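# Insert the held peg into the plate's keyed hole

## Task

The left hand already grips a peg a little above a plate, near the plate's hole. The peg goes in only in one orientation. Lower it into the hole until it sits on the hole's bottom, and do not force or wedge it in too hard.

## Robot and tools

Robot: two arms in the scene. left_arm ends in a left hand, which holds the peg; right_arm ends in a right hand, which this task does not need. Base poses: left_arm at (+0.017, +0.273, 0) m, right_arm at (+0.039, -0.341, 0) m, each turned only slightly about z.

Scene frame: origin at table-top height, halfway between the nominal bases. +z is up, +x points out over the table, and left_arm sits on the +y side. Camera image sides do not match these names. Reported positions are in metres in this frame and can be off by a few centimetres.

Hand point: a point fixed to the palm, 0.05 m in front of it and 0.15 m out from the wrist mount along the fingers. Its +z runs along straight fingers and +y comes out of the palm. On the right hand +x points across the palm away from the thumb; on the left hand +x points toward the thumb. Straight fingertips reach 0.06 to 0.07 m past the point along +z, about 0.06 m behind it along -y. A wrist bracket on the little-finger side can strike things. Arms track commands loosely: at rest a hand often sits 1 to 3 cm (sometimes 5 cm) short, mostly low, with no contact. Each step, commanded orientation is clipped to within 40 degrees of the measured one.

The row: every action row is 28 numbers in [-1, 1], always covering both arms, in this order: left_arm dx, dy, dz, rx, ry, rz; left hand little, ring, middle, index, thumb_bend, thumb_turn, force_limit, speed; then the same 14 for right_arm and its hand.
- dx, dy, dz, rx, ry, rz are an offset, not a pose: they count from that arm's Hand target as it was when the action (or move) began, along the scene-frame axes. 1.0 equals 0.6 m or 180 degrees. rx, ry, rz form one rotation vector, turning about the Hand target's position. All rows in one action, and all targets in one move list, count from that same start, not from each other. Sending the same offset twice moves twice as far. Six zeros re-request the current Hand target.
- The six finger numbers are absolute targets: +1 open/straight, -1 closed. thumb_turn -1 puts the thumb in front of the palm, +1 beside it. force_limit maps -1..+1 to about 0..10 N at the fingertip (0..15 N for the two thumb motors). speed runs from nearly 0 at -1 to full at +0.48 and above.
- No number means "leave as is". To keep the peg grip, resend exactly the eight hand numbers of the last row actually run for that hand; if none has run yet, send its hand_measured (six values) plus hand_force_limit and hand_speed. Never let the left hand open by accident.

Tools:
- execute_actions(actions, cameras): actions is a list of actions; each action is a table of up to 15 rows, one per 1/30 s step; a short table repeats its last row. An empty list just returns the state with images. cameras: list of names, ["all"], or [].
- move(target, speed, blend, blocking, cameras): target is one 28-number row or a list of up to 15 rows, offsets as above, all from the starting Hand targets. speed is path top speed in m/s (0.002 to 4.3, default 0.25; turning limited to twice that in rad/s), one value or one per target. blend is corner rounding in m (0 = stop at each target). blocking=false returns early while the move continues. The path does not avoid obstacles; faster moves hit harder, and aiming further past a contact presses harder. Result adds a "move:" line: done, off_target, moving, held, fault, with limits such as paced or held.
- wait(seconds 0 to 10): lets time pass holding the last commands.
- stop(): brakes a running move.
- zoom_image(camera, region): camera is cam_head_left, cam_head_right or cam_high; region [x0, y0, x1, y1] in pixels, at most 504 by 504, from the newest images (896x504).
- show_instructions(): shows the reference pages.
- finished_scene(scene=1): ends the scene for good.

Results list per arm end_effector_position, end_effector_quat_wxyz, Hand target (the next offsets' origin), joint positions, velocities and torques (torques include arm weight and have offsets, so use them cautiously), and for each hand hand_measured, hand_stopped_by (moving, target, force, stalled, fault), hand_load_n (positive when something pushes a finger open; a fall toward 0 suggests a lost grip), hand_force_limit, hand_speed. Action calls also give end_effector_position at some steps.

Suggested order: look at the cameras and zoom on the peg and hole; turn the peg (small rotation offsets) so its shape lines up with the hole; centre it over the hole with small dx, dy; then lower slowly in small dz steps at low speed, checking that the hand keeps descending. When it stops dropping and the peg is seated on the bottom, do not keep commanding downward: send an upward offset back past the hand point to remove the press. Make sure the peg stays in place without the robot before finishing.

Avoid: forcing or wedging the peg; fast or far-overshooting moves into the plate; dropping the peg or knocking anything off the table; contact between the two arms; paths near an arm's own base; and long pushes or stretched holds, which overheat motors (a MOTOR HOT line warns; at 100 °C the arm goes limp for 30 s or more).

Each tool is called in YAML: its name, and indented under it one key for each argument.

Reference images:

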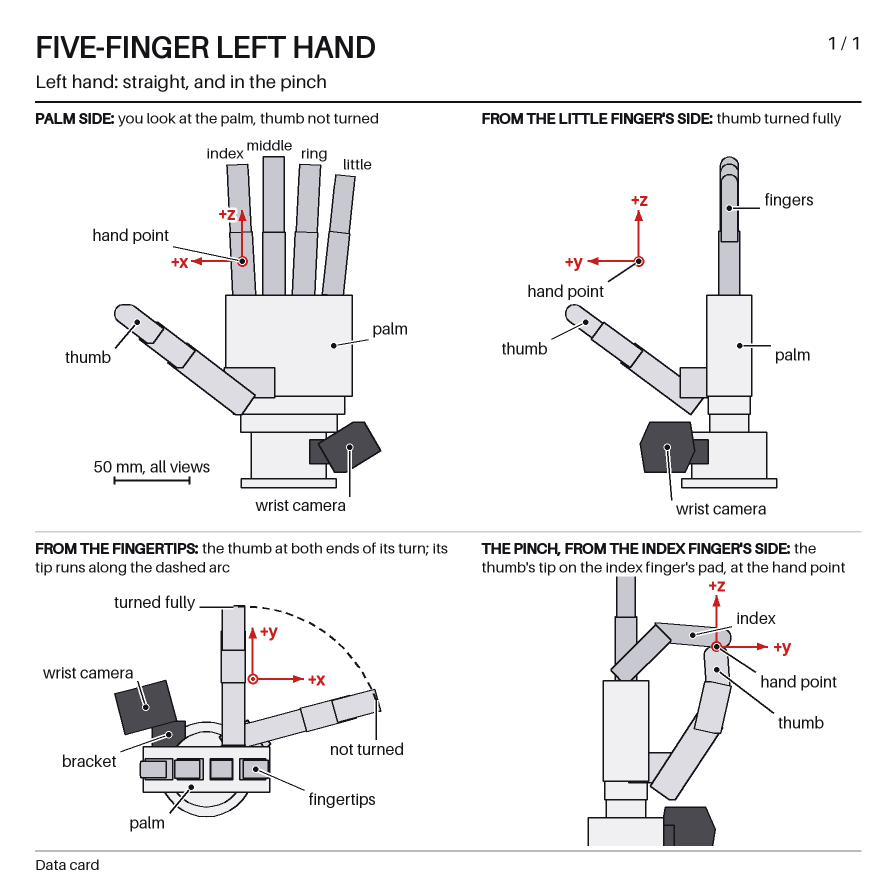

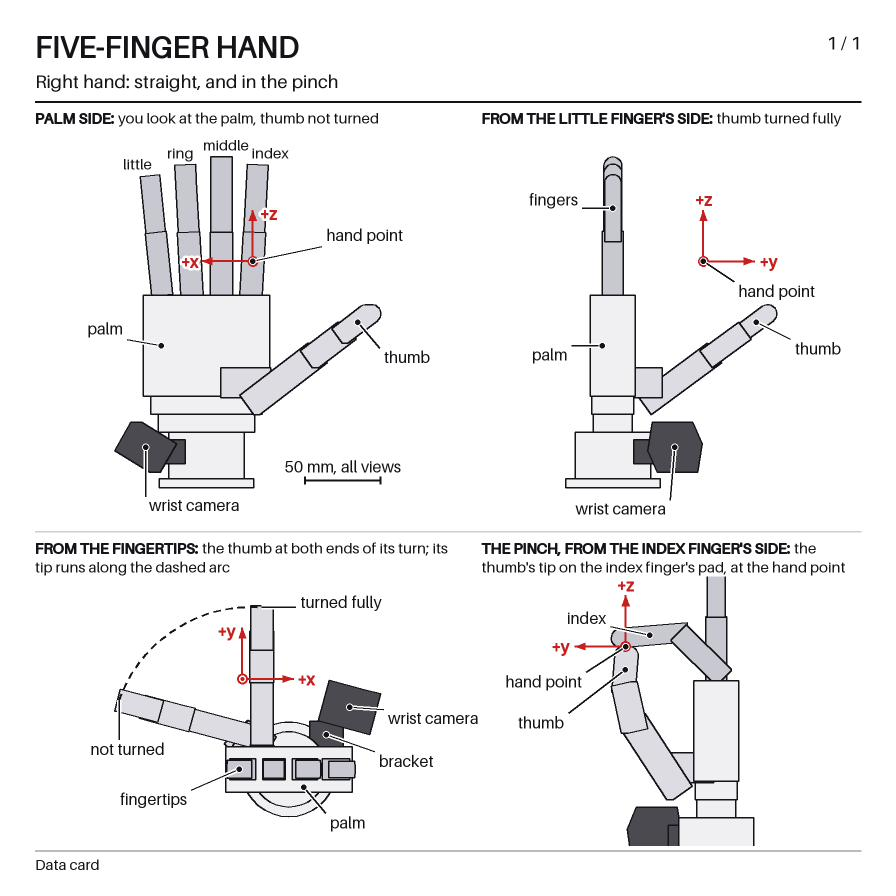

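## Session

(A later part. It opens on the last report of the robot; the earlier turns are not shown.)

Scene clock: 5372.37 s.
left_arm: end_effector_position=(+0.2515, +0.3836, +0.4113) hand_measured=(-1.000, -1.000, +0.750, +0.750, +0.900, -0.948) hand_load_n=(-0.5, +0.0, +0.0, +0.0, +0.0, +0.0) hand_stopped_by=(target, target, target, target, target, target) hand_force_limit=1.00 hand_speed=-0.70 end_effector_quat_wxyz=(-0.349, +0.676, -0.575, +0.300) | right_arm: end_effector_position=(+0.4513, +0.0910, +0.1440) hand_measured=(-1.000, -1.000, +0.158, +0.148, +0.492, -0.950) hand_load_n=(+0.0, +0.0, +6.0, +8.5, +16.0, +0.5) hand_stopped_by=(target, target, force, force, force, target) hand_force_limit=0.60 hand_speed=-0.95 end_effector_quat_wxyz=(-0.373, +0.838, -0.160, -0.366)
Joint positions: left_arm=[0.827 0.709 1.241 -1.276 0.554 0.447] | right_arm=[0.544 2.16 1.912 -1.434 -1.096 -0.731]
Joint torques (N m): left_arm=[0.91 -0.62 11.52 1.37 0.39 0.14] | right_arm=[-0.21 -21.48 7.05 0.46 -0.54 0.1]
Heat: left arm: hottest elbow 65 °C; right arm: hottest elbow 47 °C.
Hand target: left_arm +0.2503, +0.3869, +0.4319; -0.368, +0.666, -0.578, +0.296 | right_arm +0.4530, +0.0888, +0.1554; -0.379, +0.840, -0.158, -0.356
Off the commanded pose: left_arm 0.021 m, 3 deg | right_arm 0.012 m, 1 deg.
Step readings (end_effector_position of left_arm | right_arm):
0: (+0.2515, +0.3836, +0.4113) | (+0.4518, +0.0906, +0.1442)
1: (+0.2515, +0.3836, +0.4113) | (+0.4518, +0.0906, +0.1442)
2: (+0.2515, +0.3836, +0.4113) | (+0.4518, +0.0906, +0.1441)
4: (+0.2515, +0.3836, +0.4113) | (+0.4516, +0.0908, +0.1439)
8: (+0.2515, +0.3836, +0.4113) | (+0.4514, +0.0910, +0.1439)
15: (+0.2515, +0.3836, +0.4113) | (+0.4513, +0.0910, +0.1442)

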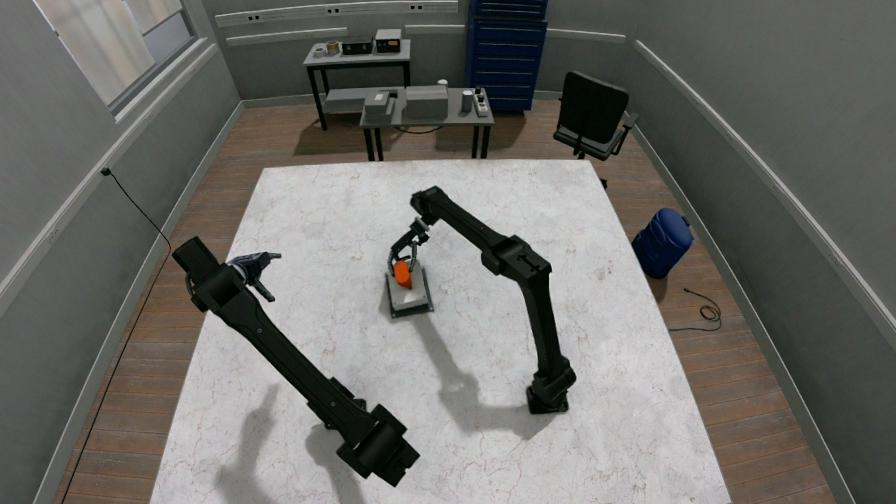

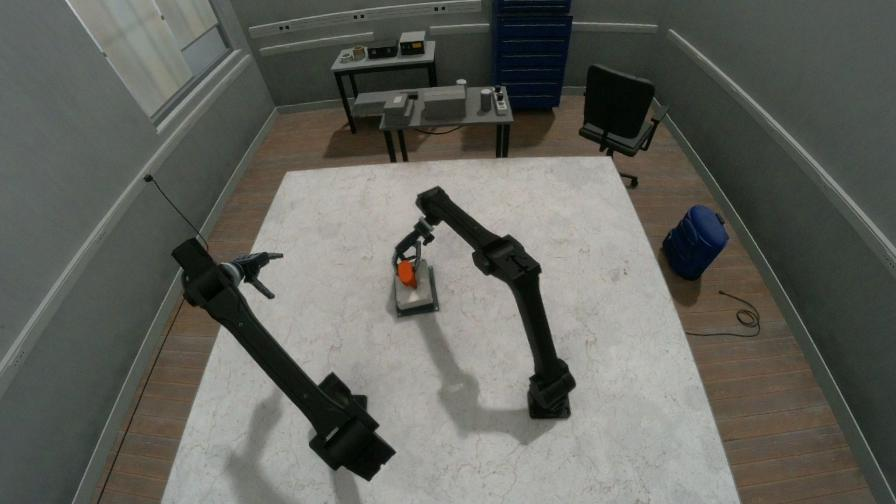

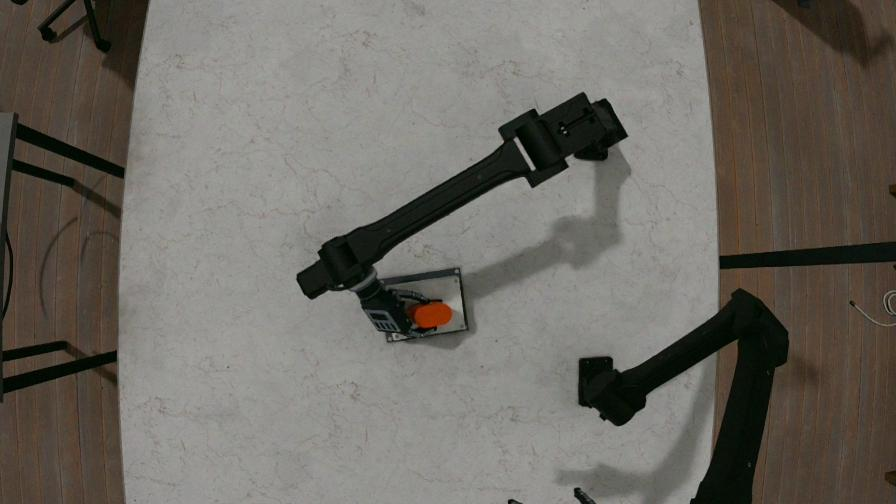

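execute_actions:
  actions:
    - [[0,0,0,0,0,0,-1,-1,0.75,0.75,0.9,-0.948,1.0,-0.7,-0.006,0,0.002,0,0,0,-1,-1,-0.05,-0.05,0.05,-0.95,0.6,-0.95]]
  cameras: ["all"]

zoom_image:
  camera: "cam_head_right"
  region: [396, 256, 424, 296]

zoom_image:
  camera: "cam_head_left"
  region: [392, 256, 420, 296]

zoom_image:
  camera: "cam_high"
  region: [412, 298, 456, 332]

Scene clock: 5377.83 s.
left_arm: end_effector_position=(+0.2515, +0.3836, +0.4113) hand_measured=(-1.000, -1.000, +0.750, +0.750, +0.900, -0.948) hand_load_n=(+0.0, +0.0, +0.0, +0.0, +0.0, +0.0) hand_stopped_by=(target, target, target, target, target, target) hand_force_limit=1.00 hand_speed=-0.70 end_effector_quat_wxyz=(-0.349, +0.676, -0.575, +0.300) | right_arm: end_effector_position=(+0.4499, +0.0902, +0.1444) hand_measured=(-1.000, -1.000, +0.158, +0.148, +0.492, -0.950) hand_load_n=(+0.0, +0.0, +6.5, +8.0, +16.0, +0.0) hand_stopped_by=(target, target, force, force, force, target) hand_force_limit=0.60 hand_speed=-0.95 end_effector_quat_wxyz=(-0.375, +0.838, -0.158, -0.363)
Joint positions: left_arm=[0.827 0.709 1.241 -1.276 0.554 0.447] | right_arm=[0.544 2.15 1.898 -1.421 -1.096 -0.73]
Joint torques (N m): left_arm=[0.91 -0.62 11.52 1.39 0.39 0.14] | right_arm=[-0.03 -21.48 6.97 0.31 -0.54 0.14]
Heat: left arm: hottest elbow 65 °C; right arm: hottest elbow 46 °C.
Hand target: left_arm +0.2503, +0.3869, +0.4319; -0.368, +0.666, -0.578, +0.296 | right_arm +0.4494, +0.0888, +0.1568; -0.379, +0.840, -0.158, -0.356
Off the commanded pose: left_arm 0.021 m, 3 deg | right_arm 0.012 m, 1 deg.
Step readings (end_effector_position of left_arm | right_arm):
0: (+0.2515, +0.3836, +0.4113) | (+0.4513, +0.0910, +0.1440)
1: (+0.2515, +0.3836, +0.4113) | (+0.4513, +0.0910, +0.1440)
2: (+0.2515, +0.3836, +0.4113) | (+0.4512, +0.0909, +0.1441)
4: (+0.2515, +0.3836, +0.4113) | (+0.4506, +0.0906, +0.1442)
8: (+0.2515, +0.3836, +0.4113) | (+0.4500, +0.0903, +0.1445)
15: (+0.2515, +0.3836, +0.4113) | (+0.4499, +0.0902, +0.1444)

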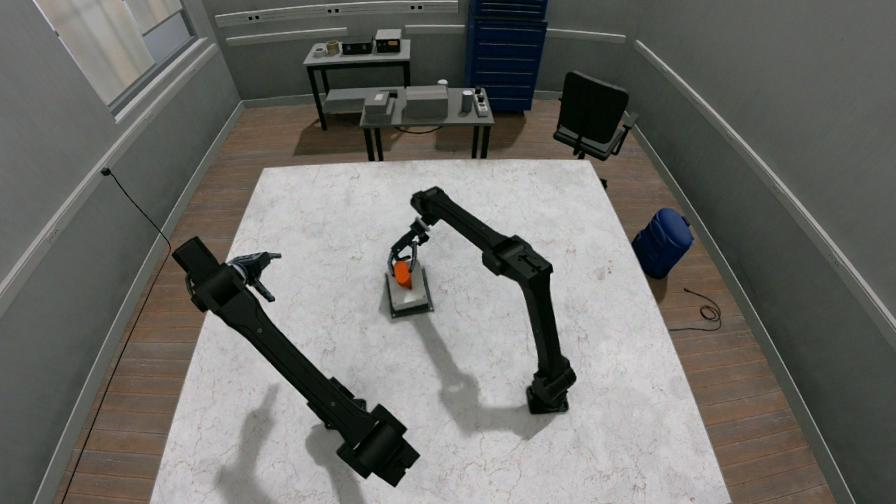

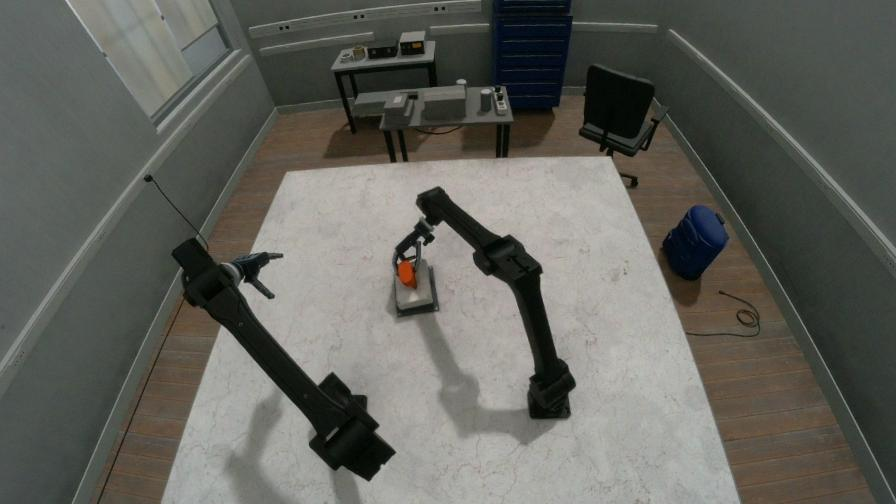

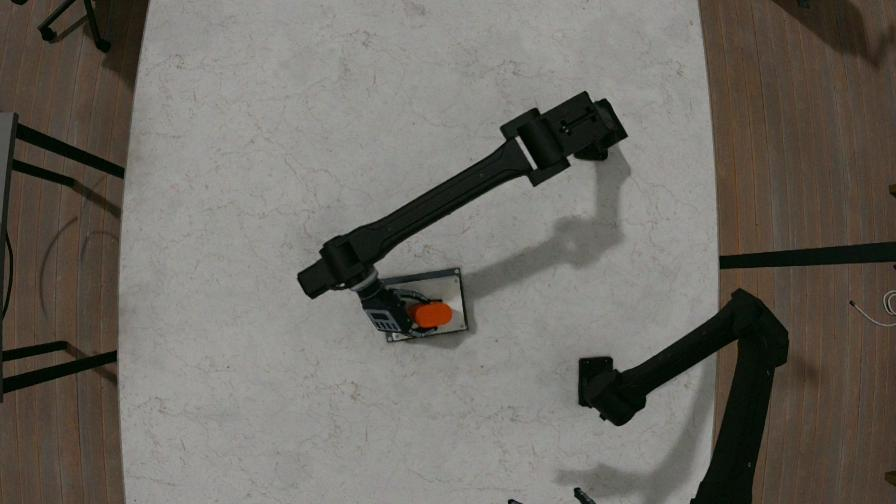

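Scaled by 12.600 from the camera's 896x504 image, which has a finer 1280x720 frame.

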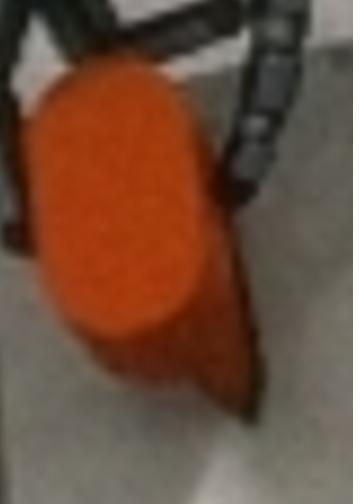

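Scaled by 12.600 from the camera's 896x504 image, which has a finer 1280x720 frame.

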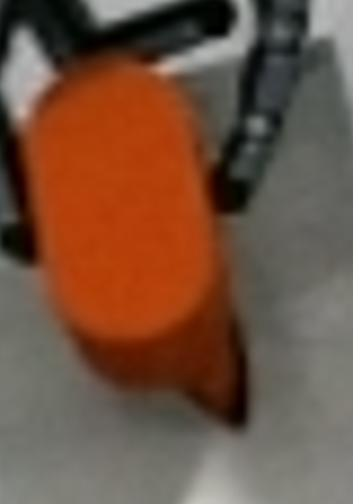

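Scaled by 11.455 from the camera's 896x504 image, which has a finer 1280x720 frame.

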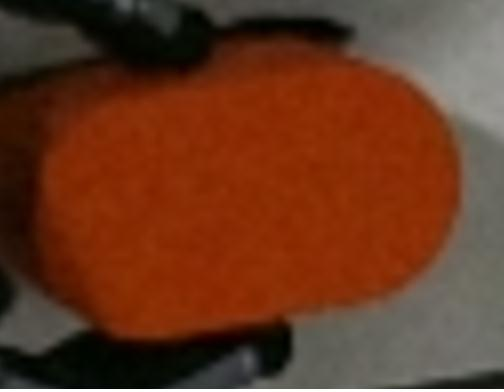

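execute_actions:
  actions:
    - [[0,0,0,0,0,0,-1,-1,0.75,0.75,0.9,-0.948,1.0,-0.7,-0.005,0,0,0,0,0,-1,-1,-0.05,-0.05,0.05,-0.95,0.6,-0.95]]
  cameras: ["all"]

zoom_image:
  camera: "cam_head_right"
  region: [396, 256, 424, 296]

zoom_image:
  camera: "cam_head_left"
  region: [392, 256, 420, 296]

zoom_image:
  camera: "cam_high"
  region: [412, 298, 456, 332]

Scene clock: 5383.77 s.
left_arm: end_effector_position=(+0.2515, +0.3836, +0.4113) hand_measured=(-1.000, -1.000, +0.750, +0.750, +0.900, -0.948) hand_load_n=(+0.0, +0.0, +0.0, -0.5, +0.0, +0.0) hand_stopped_by=(target, target, target, target, target, target) hand_force_limit=1.00 hand_speed=-0.70 end_effector_quat_wxyz=(-0.349, +0.676, -0.575, +0.300) | right_arm: end_effector_position=(+0.4488, +0.0896, +0.1443) hand_measured=(-1.000, -1.000, +0.158, +0.148, +0.492, -0.950) hand_load_n=(+0.0, +0.0, +7.0, +8.0, +16.0, -0.5) hand_stopped_by=(target, target, force, force, force, target) hand_force_limit=0.60 hand_speed=-0.95 end_effector_quat_wxyz=(-0.377, +0.839, -0.157, -0.361)
Joint positions: left_arm=[0.827 0.709 1.241 -1.276 0.554 0.447] | right_arm=[0.544 2.142 1.886 -1.408 -1.096 -0.728]
Joint torques (N m): left_arm=[0.91 -0.56 11.52 1.39 0.39 0.14] | right_arm=[0.21 -21.36 6.89 0.2 -0.55 0.17]
Heat: left arm: hottest elbow 65 °C; right arm: hottest elbow 46 °C.
Hand target: left_arm +0.2503, +0.3869, +0.4319; -0.368, +0.666, -0.578, +0.296 | right_arm +0.4465, +0.0889, +0.1568; -0.379, +0.840, -0.158, -0.356
Off the commanded pose: left_arm 0.021 m, 3 deg | right_arm 0.013 m, 1 deg.
Step readings (end_effector_position of left_arm | right_arm):
0: (+0.2515, +0.3836, +0.4113) | (+0.4499, +0.0902, +0.1444)
1: (+0.2515, +0.3836, +0.4113) | (+0.4499, +0.0902, +0.1444)
2: (+0.2515, +0.3836, +0.4113) | (+0.4498, +0.0902, +0.1442)
4: (+0.2515, +0.3836, +0.4113) | (+0.4492, +0.0899, +0.1443)
8: (+0.2515, +0.3836, +0.4113) | (+0.4488, +0.0896, +0.1442)
15: (+0.2515, +0.3836, +0.4113) | (+0.4487, +0.0896, +0.1441)

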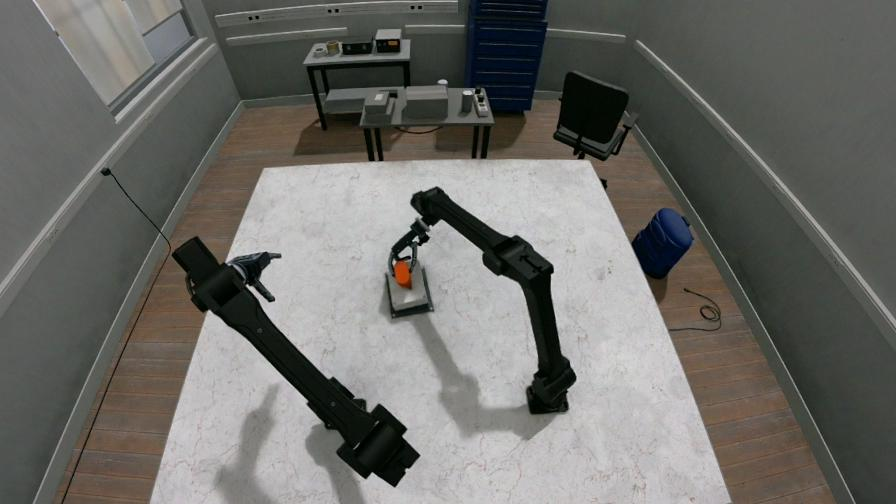

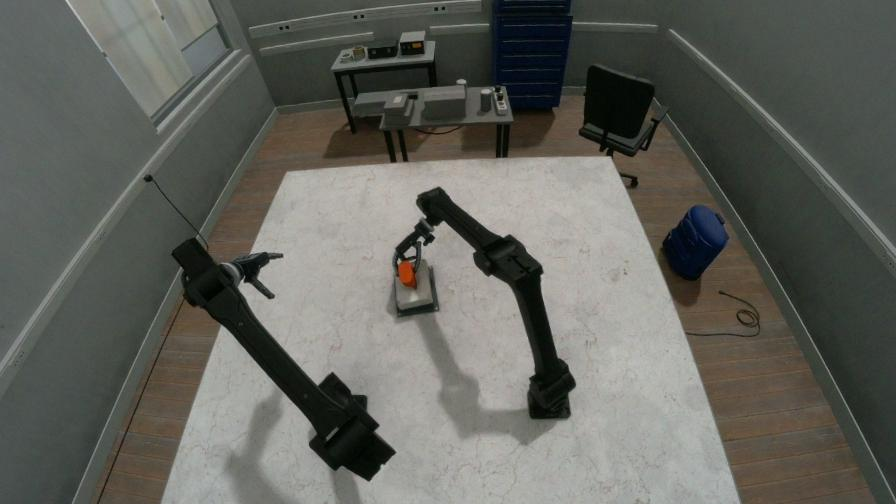

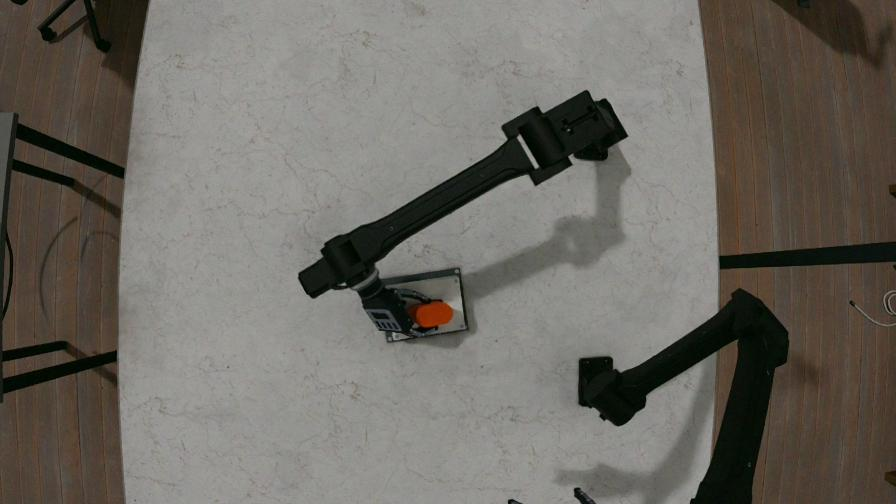

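Scaled by 12.600 from the camera's 896x504 image, which has a finer 1280x720 frame.

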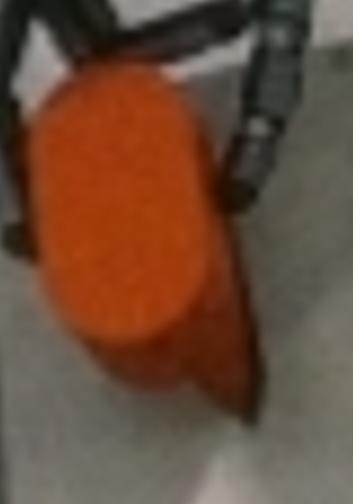

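Scaled by 12.600 from the camera's 896x504 image, which has a finer 1280x720 frame.

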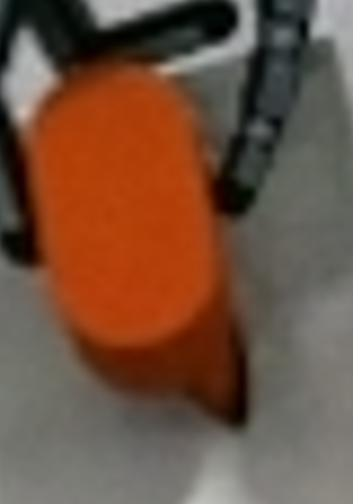

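Scaled by 11.455 from the camera's 896x504 image, which has a finer 1280x720 frame.

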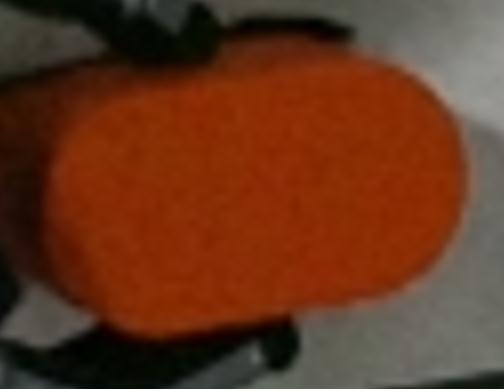

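execute_actions:
  actions:
    - [[0,0,0,0,0,0,-1,-1,0.75,0.75,0.9,-0.948,1.0,-0.7,-0.006,0,0.003,0,0,0,-1,-1,-0.05,-0.05,0.05,-0.95,0.6,-0.95]]
  cameras: ["all"]

zoom_image:
  camera: "cam_head_right"
  region: [396, 256, 424, 296]

zoom_image:
  camera: "cam_head_left"
  region: [392, 256, 420, 296]

zoom_image:
  camera: "cam_high"
  region: [412, 298, 456, 332]

Scene clock: 5389.37 s.
left_arm: end_effector_position=(+0.2515, +0.3836, +0.4113) hand_measured=(-1.000, -1.000, +0.750, +0.750, +0.900, -0.948) hand_load_n=(+0.0, +0.0, +0.0, +0.0, +0.0, +0.0) hand_stopped_by=(target, target, target, target, target, target) hand_force_limit=1.00 hand_speed=-0.70 end_effector_quat_wxyz=(-0.349, +0.676, -0.575, +0.300) | right_arm: end_effector_position=(+0.4463, +0.0883, +0.1439) hand_measured=(-1.000, -1.000, +0.158, +0.148, +0.492, -0.950) hand_load_n=(+0.0, +0.0, +7.0, +8.0, +16.0, -0.5) hand_stopped_by=(target, target, force, force, force, target) hand_force_limit=0.60 hand_speed=-0.95 end_effector_quat_wxyz=(-0.377, +0.838, -0.157, -0.360)
Joint positions: left_arm=[0.827 0.709 1.241 -1.276 0.554 0.447] | right_arm=[0.544 2.134 1.87 -1.399 -1.096 -0.726]
Joint torques (N m): left_arm=[0.91 -0.56 11.52 1.39 0.39 0.14] | right_arm=[0.38 -21.54 6.95 0.21 -0.56 0.2]
Heat: left arm: hottest elbow 65 °C; right arm: hottest elbow 45 °C.
Hand target: left_arm +0.2503, +0.3869, +0.4319; -0.368, +0.666, -0.578, +0.296 | right_arm +0.4428, +0.0888, +0.1585; -0.379, +0.840, -0.158, -0.356
Off the commanded pose: left_arm 0.021 m, 3 deg | right_arm 0.015 m, 1 deg.
Step readings (end_effector_position of left_arm | right_arm):
0: (+0.2515, +0.3836, +0.4113) | (+0.4488, +0.0896, +0.1443)
1: (+0.2515, +0.3836, +0.4113) | (+0.4488, +0.0896, +0.1443)
2: (+0.2515, +0.3836, +0.4113) | (+0.4485, +0.0895, +0.1440)
4: (+0.2515, +0.3836, +0.4113) | (+0.4478, +0.0891, +0.1440)
8: (+0.2515, +0.3836, +0.4113) | (+0.4465, +0.0883, +0.1440)
15: (+0.2515, +0.3836, +0.4113) | (+0.4464, +0.0883, +0.1438)

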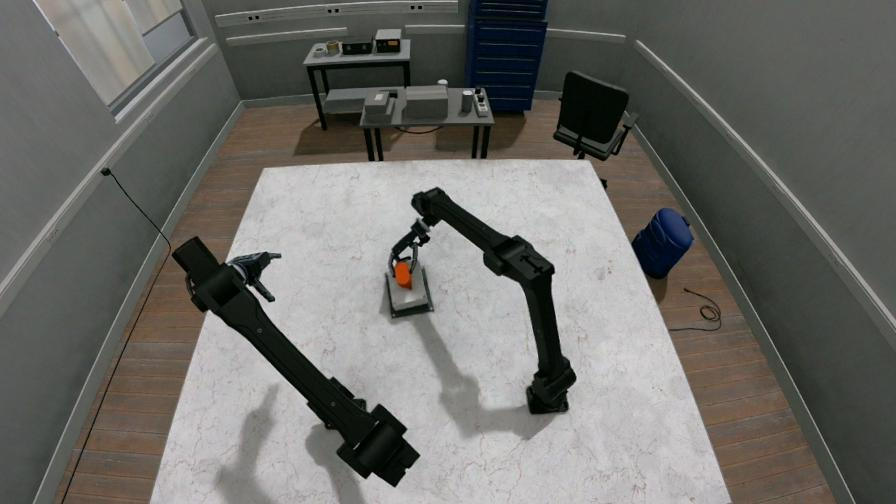

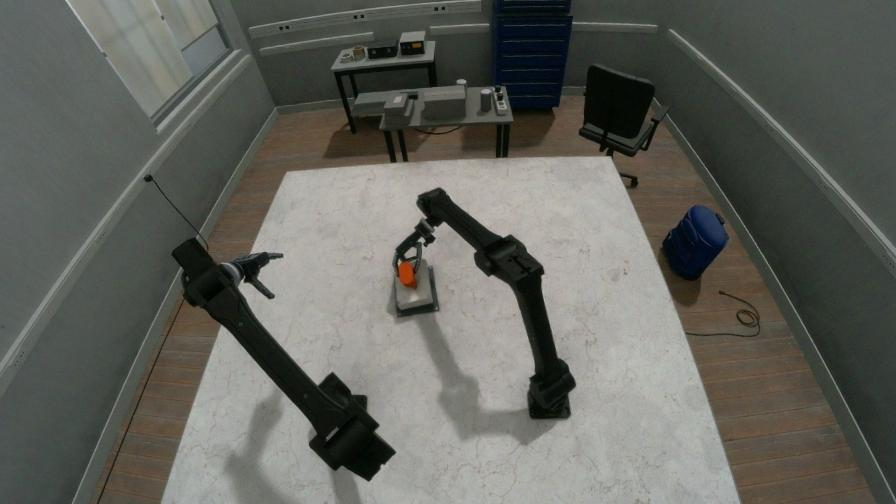

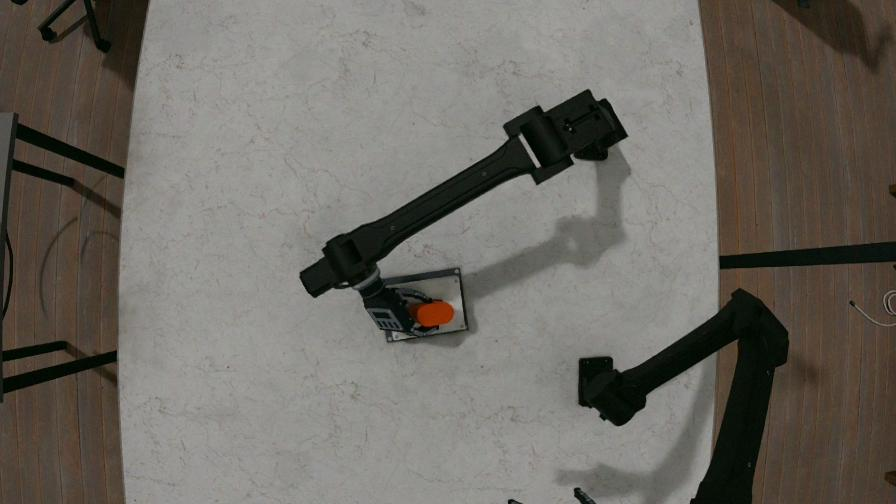

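Scaled by 12.600 from the camera's 896x504 image, which has a finer 1280x720 frame.

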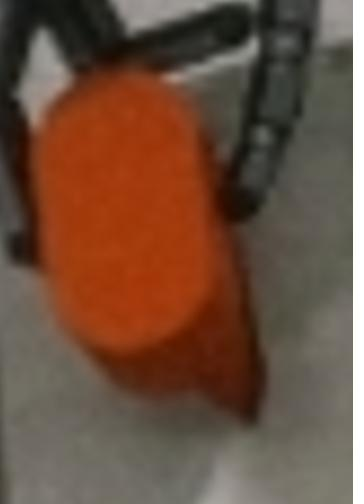

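Scaled by 12.600 from the camera's 896x504 image, which has a finer 1280x720 frame.

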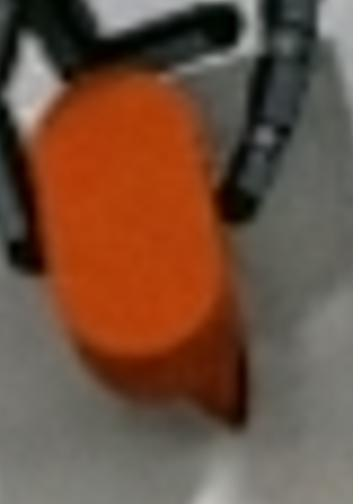

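Scaled by 11.455 from the camera's 896x504 image, which has a finer 1280x720 frame.

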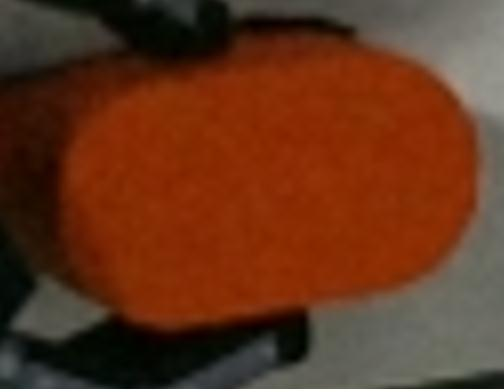

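execute_actions:
  actions:
    - [[0,0,0,0,0,0,-1,-1,0.75,0.75,0.9,-0.948,1.0,-0.7,0,0,-0.01,0,0,0,-1,-1,-0.05,-0.05,0.05,-0.95,0.6,-0.95]]
  cameras: ["all"]

zoom_image:
  camera: "cam_head_right"
  region: [396, 256, 424, 296]

zoom_image:
  camera: "cam_head_left"
  region: [392, 256, 420, 296]

zoom_image:
  camera: "cam_high"
  region: [412, 298, 456, 332]

Scene clock: 5398.57 s.
left_arm: end_effector_position=(+0.2515, +0.3836, +0.4113) hand_measured=(-1.000, -1.000, +0.750, +0.750, +0.900, -0.948) hand_load_n=(+0.0, +0.0, +0.0, +0.0, +0.0, +0.0) hand_stopped_by=(target, target, target, target, target, target) hand_force_limit=1.00 hand_speed=-0.70 end_effector_quat_wxyz=(-0.349, +0.676, -0.575, +0.300) | right_arm: end_effector_position=(+0.4461, +0.0884, +0.1436) hand_measured=(-1.000, -1.000, +0.158, +0.148, +0.492, -0.950) hand_load_n=(+0.0, +0.0, +7.0, +8.5, +15.0, -1.0) hand_stopped_by=(target, target, force, force, force, target) hand_force_limit=0.60 hand_speed=-0.95 end_effector_quat_wxyz=(-0.378, +0.838, -0.158, -0.359)
Joint positions: left_arm=[0.827 0.709 1.241 -1.276 0.554 0.447] | right_arm=[0.544 2.13 1.864 -1.389 -1.096 -0.72]
Joint torques (N m): left_arm=[0.91 -0.56 11.52 1.37 0.39 0.14] | right_arm=[0.38 -20.84 6.75 0.36 -0.56 0.15]
Heat: left arm: hottest elbow 65 °C; right arm: hottest elbow 45 °C.
Hand target: left_arm +0.2503, +0.3869, +0.4319; -0.368, +0.666, -0.578, +0.296 | right_arm +0.4428, +0.0888, +0.1524; -0.379, +0.840, -0.158, -0.356
Off the commanded pose: left_arm 0.021 m, 3 deg | right_arm 0.010 m, 0 deg.
Step readings (end_effector_position of left_arm | right_arm):
0: (+0.2515, +0.3836, +0.4113) | (+0.4463, +0.0883, +0.1439)
1: (+0.2515, +0.3836, +0.4113) | (+0.4463, +0.0883, +0.1439)
2: (+0.2515, +0.3836, +0.4113) | (+0.4463, +0.0883, +0.1438)
4: (+0.2515, +0.3836, +0.4113) | (+0.4463, +0.0883, +0.1437)
8: (+0.2515, +0.3836, +0.4113) | (+0.4462, +0.0884, +0.1438)
15: (+0.2515, +0.3836, +0.4113) | (+0.4461, +0.0884, +0.1436)

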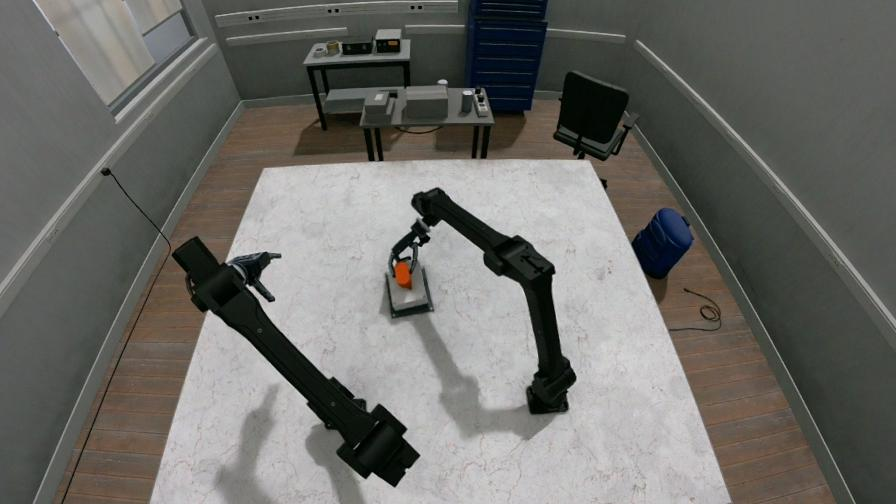

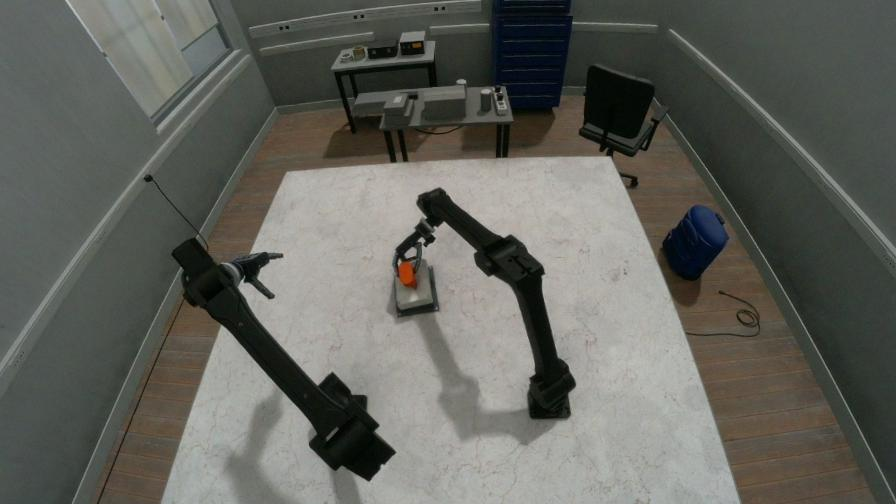

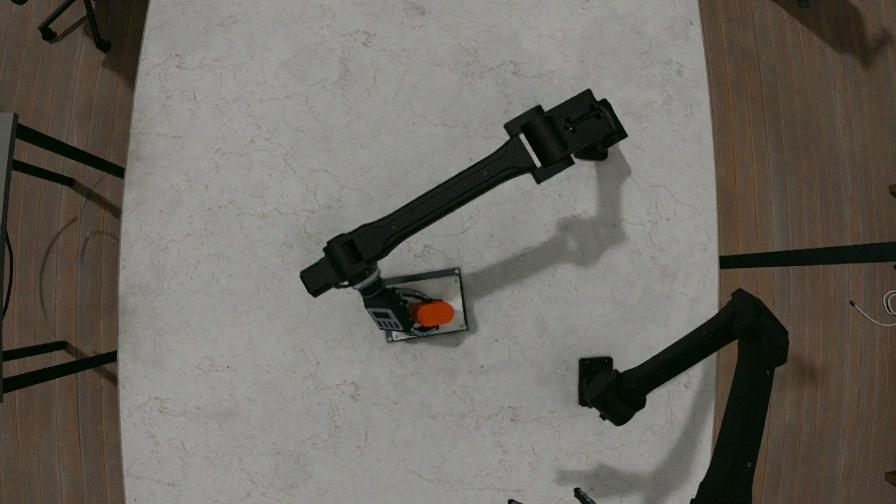

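Scaled by 12.600 from the camera's 896x504 image, which has a finer 1280x720 frame.

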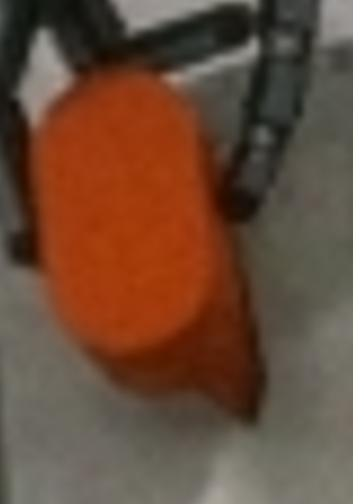

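Scaled by 12.600 from the camera's 896x504 image, which has a finer 1280x720 frame.

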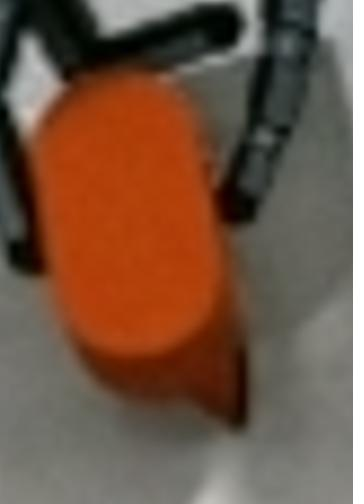

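Scaled by 11.455 from the camera's 896x504 image, which has a finer 1280x720 frame.

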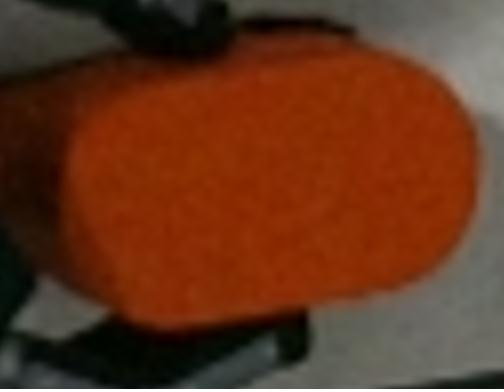

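zoom_image:
  camera: "cam_high"
  region: [428, 292, 452, 312]

zoom_image:
  camera: "cam_head_left"
  region: [400, 276, 416, 294]

zoom_image:
  camera: "cam_head_right"
  region: [404, 276, 420, 294]

Scaled by 21.000 from the camera's 896x504 image, which has a finer 1280x720 frame.

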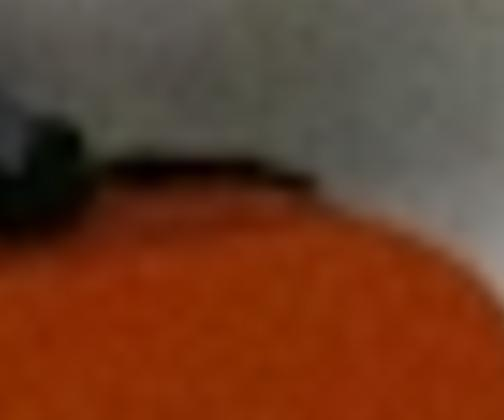

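Scaled by 28.000 from the camera's 896x504 image, which has a finer 1280x720 frame.

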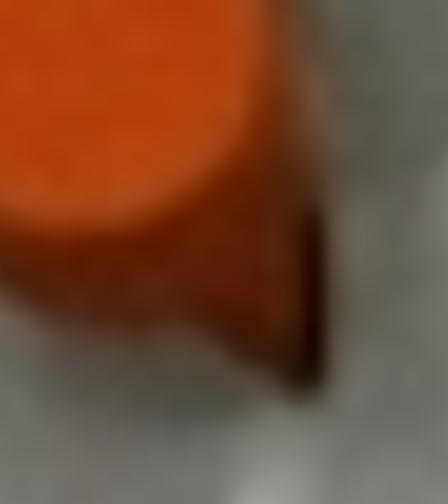

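Scaled by 28.000 from the camera's 896x504 image, which has a finer 1280x720 frame.

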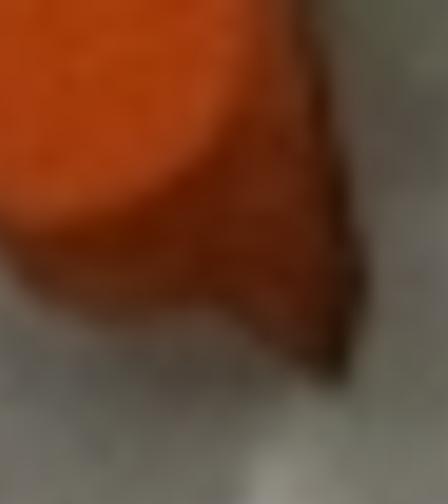

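execute_actions:
  actions:
    - [[0,0,0,0,0,0,-1,-1,0.75,0.75,0.9,-0.948,1.0,-0.7,0,-0.008,0.006,0,0,0,-1,-1,-0.05,-0.05,0.05,-0.95,0.6,-0.95]]
  cameras: ["all"]

zoom_image:
  camera: "cam_high"
  region: [428, 292, 452, 312]

zoom_image:
  camera: "cam_head_left"
  region: [400, 276, 416, 294]

zoom_image:
  camera: "cam_high"
  region: [412, 298, 456, 332]

Scene clock: 5410.90 s.
left_arm: end_effector_position=(+0.2515, +0.3836, +0.4113) hand_measured=(-1.000, -1.000, +0.750, +0.750, +0.900, -0.948) hand_load_n=(+0.0, +0.0, -0.5, +0.0, +0.0, +0.0) hand_stopped_by=(target, target, target, target, target, target) hand_force_limit=1.00 hand_speed=-0.70 end_effector_quat_wxyz=(-0.349, +0.676, -0.575, +0.300) | right_arm: end_effector_position=(+0.4456, +0.0880, +0.1438) hand_measured=(-1.000, -1.000, +0.158, +0.148, +0.492, -0.950) hand_load_n=(+0.0, +0.0, +7.0, +8.0, +15.5, -1.0) hand_stopped_by=(target, target, force, force, force, target) hand_force_limit=0.60 hand_speed=-0.95 end_effector_quat_wxyz=(-0.378, +0.838, -0.158, -0.360)
Joint positions: left_arm=[0.827 0.709 1.241 -1.276 0.554 0.447] | right_arm=[0.544 2.129 1.862 -1.389 -1.096 -0.72]
Joint torques (N m): left_arm=[0.91 -0.56 11.52 1.39 0.39 0.14] | right_arm=[-0.09 -21.3 6.78 -0.38 -0.54 0.03]
Heat: left arm: hottest elbow 65 °C; right arm: hottest shoulder 45 °C.
Hand target: left_arm +0.2503, +0.3869, +0.4319; -0.368, +0.666, -0.578, +0.296 | right_arm +0.4429, +0.0840, +0.1562; -0.379, +0.840, -0.158, -0.356
Off the commanded pose: left_arm 0.021 m, 3 deg | right_arm 0.013 m, 0 deg.
Step readings (end_effector_position of left_arm | right_arm):
0: (+0.2515, +0.3836, +0.4113) | (+0.4461, +0.0884, +0.1436)
1: (+0.2515, +0.3836, +0.4113) | (+0.4461, +0.0884, +0.1436)
2: (+0.2515, +0.3836, +0.4113) | (+0.4461, +0.0884, +0.1438)
4: (+0.2515, +0.3836, +0.4113) | (+0.4461, +0.0884, +0.1438)
8: (+0.2515, +0.3836, +0.4113) | (+0.4457, +0.0881, +0.1437)
15: (+0.2515, +0.3836, +0.4113) | (+0.4456, +0.0880, +0.1438)

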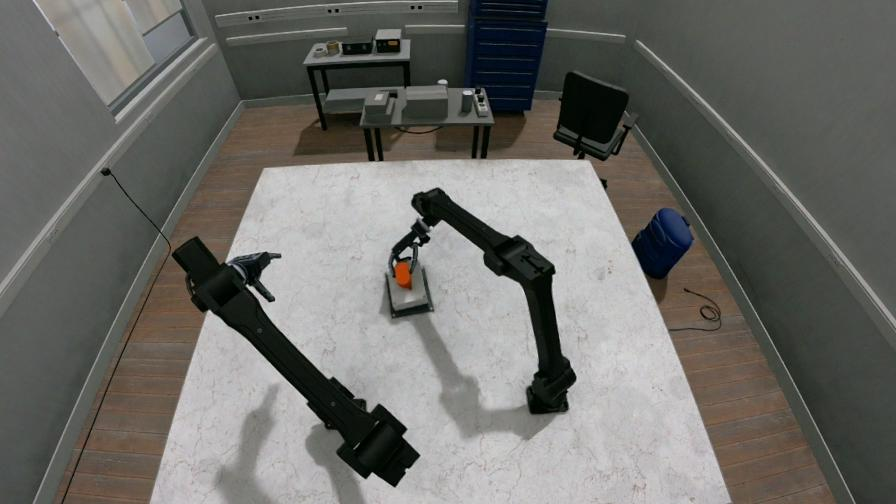

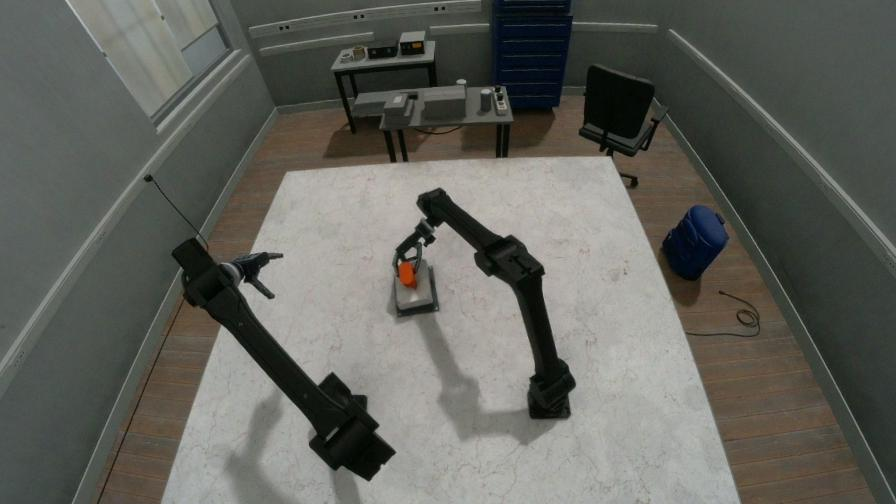

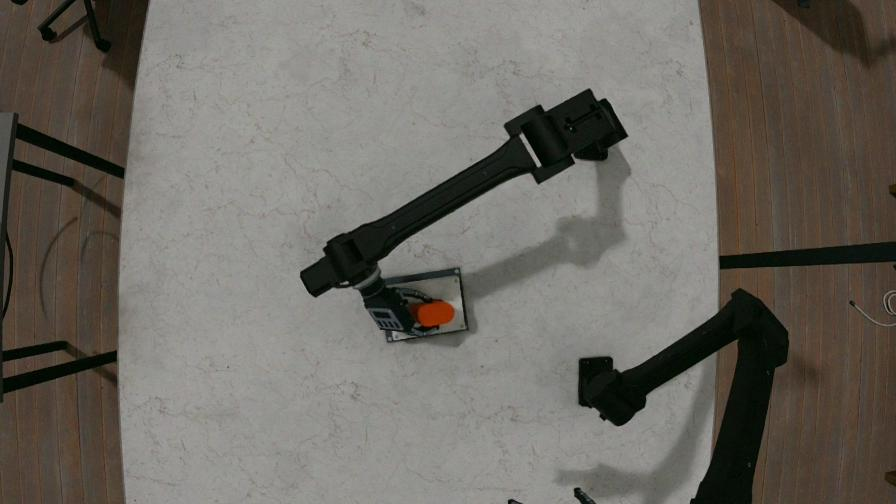

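Scaled by 21.000 from the camera's 896x504 image, which has a finer 1280x720 frame.

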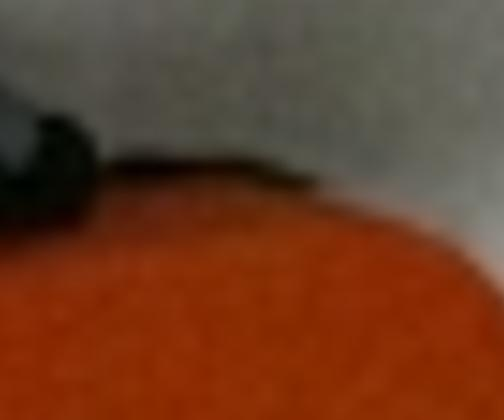

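Scaled by 28.000 from the camera's 896x504 image, which has a finer 1280x720 frame.

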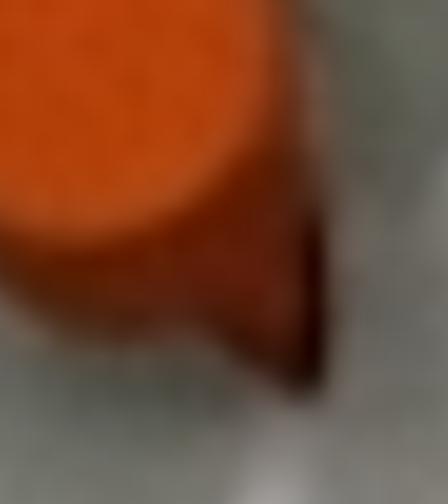

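Scaled by 11.455 from the camera's 896x504 image, which has a finer 1280x720 frame.

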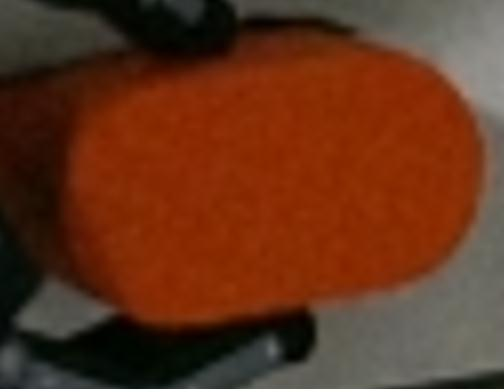

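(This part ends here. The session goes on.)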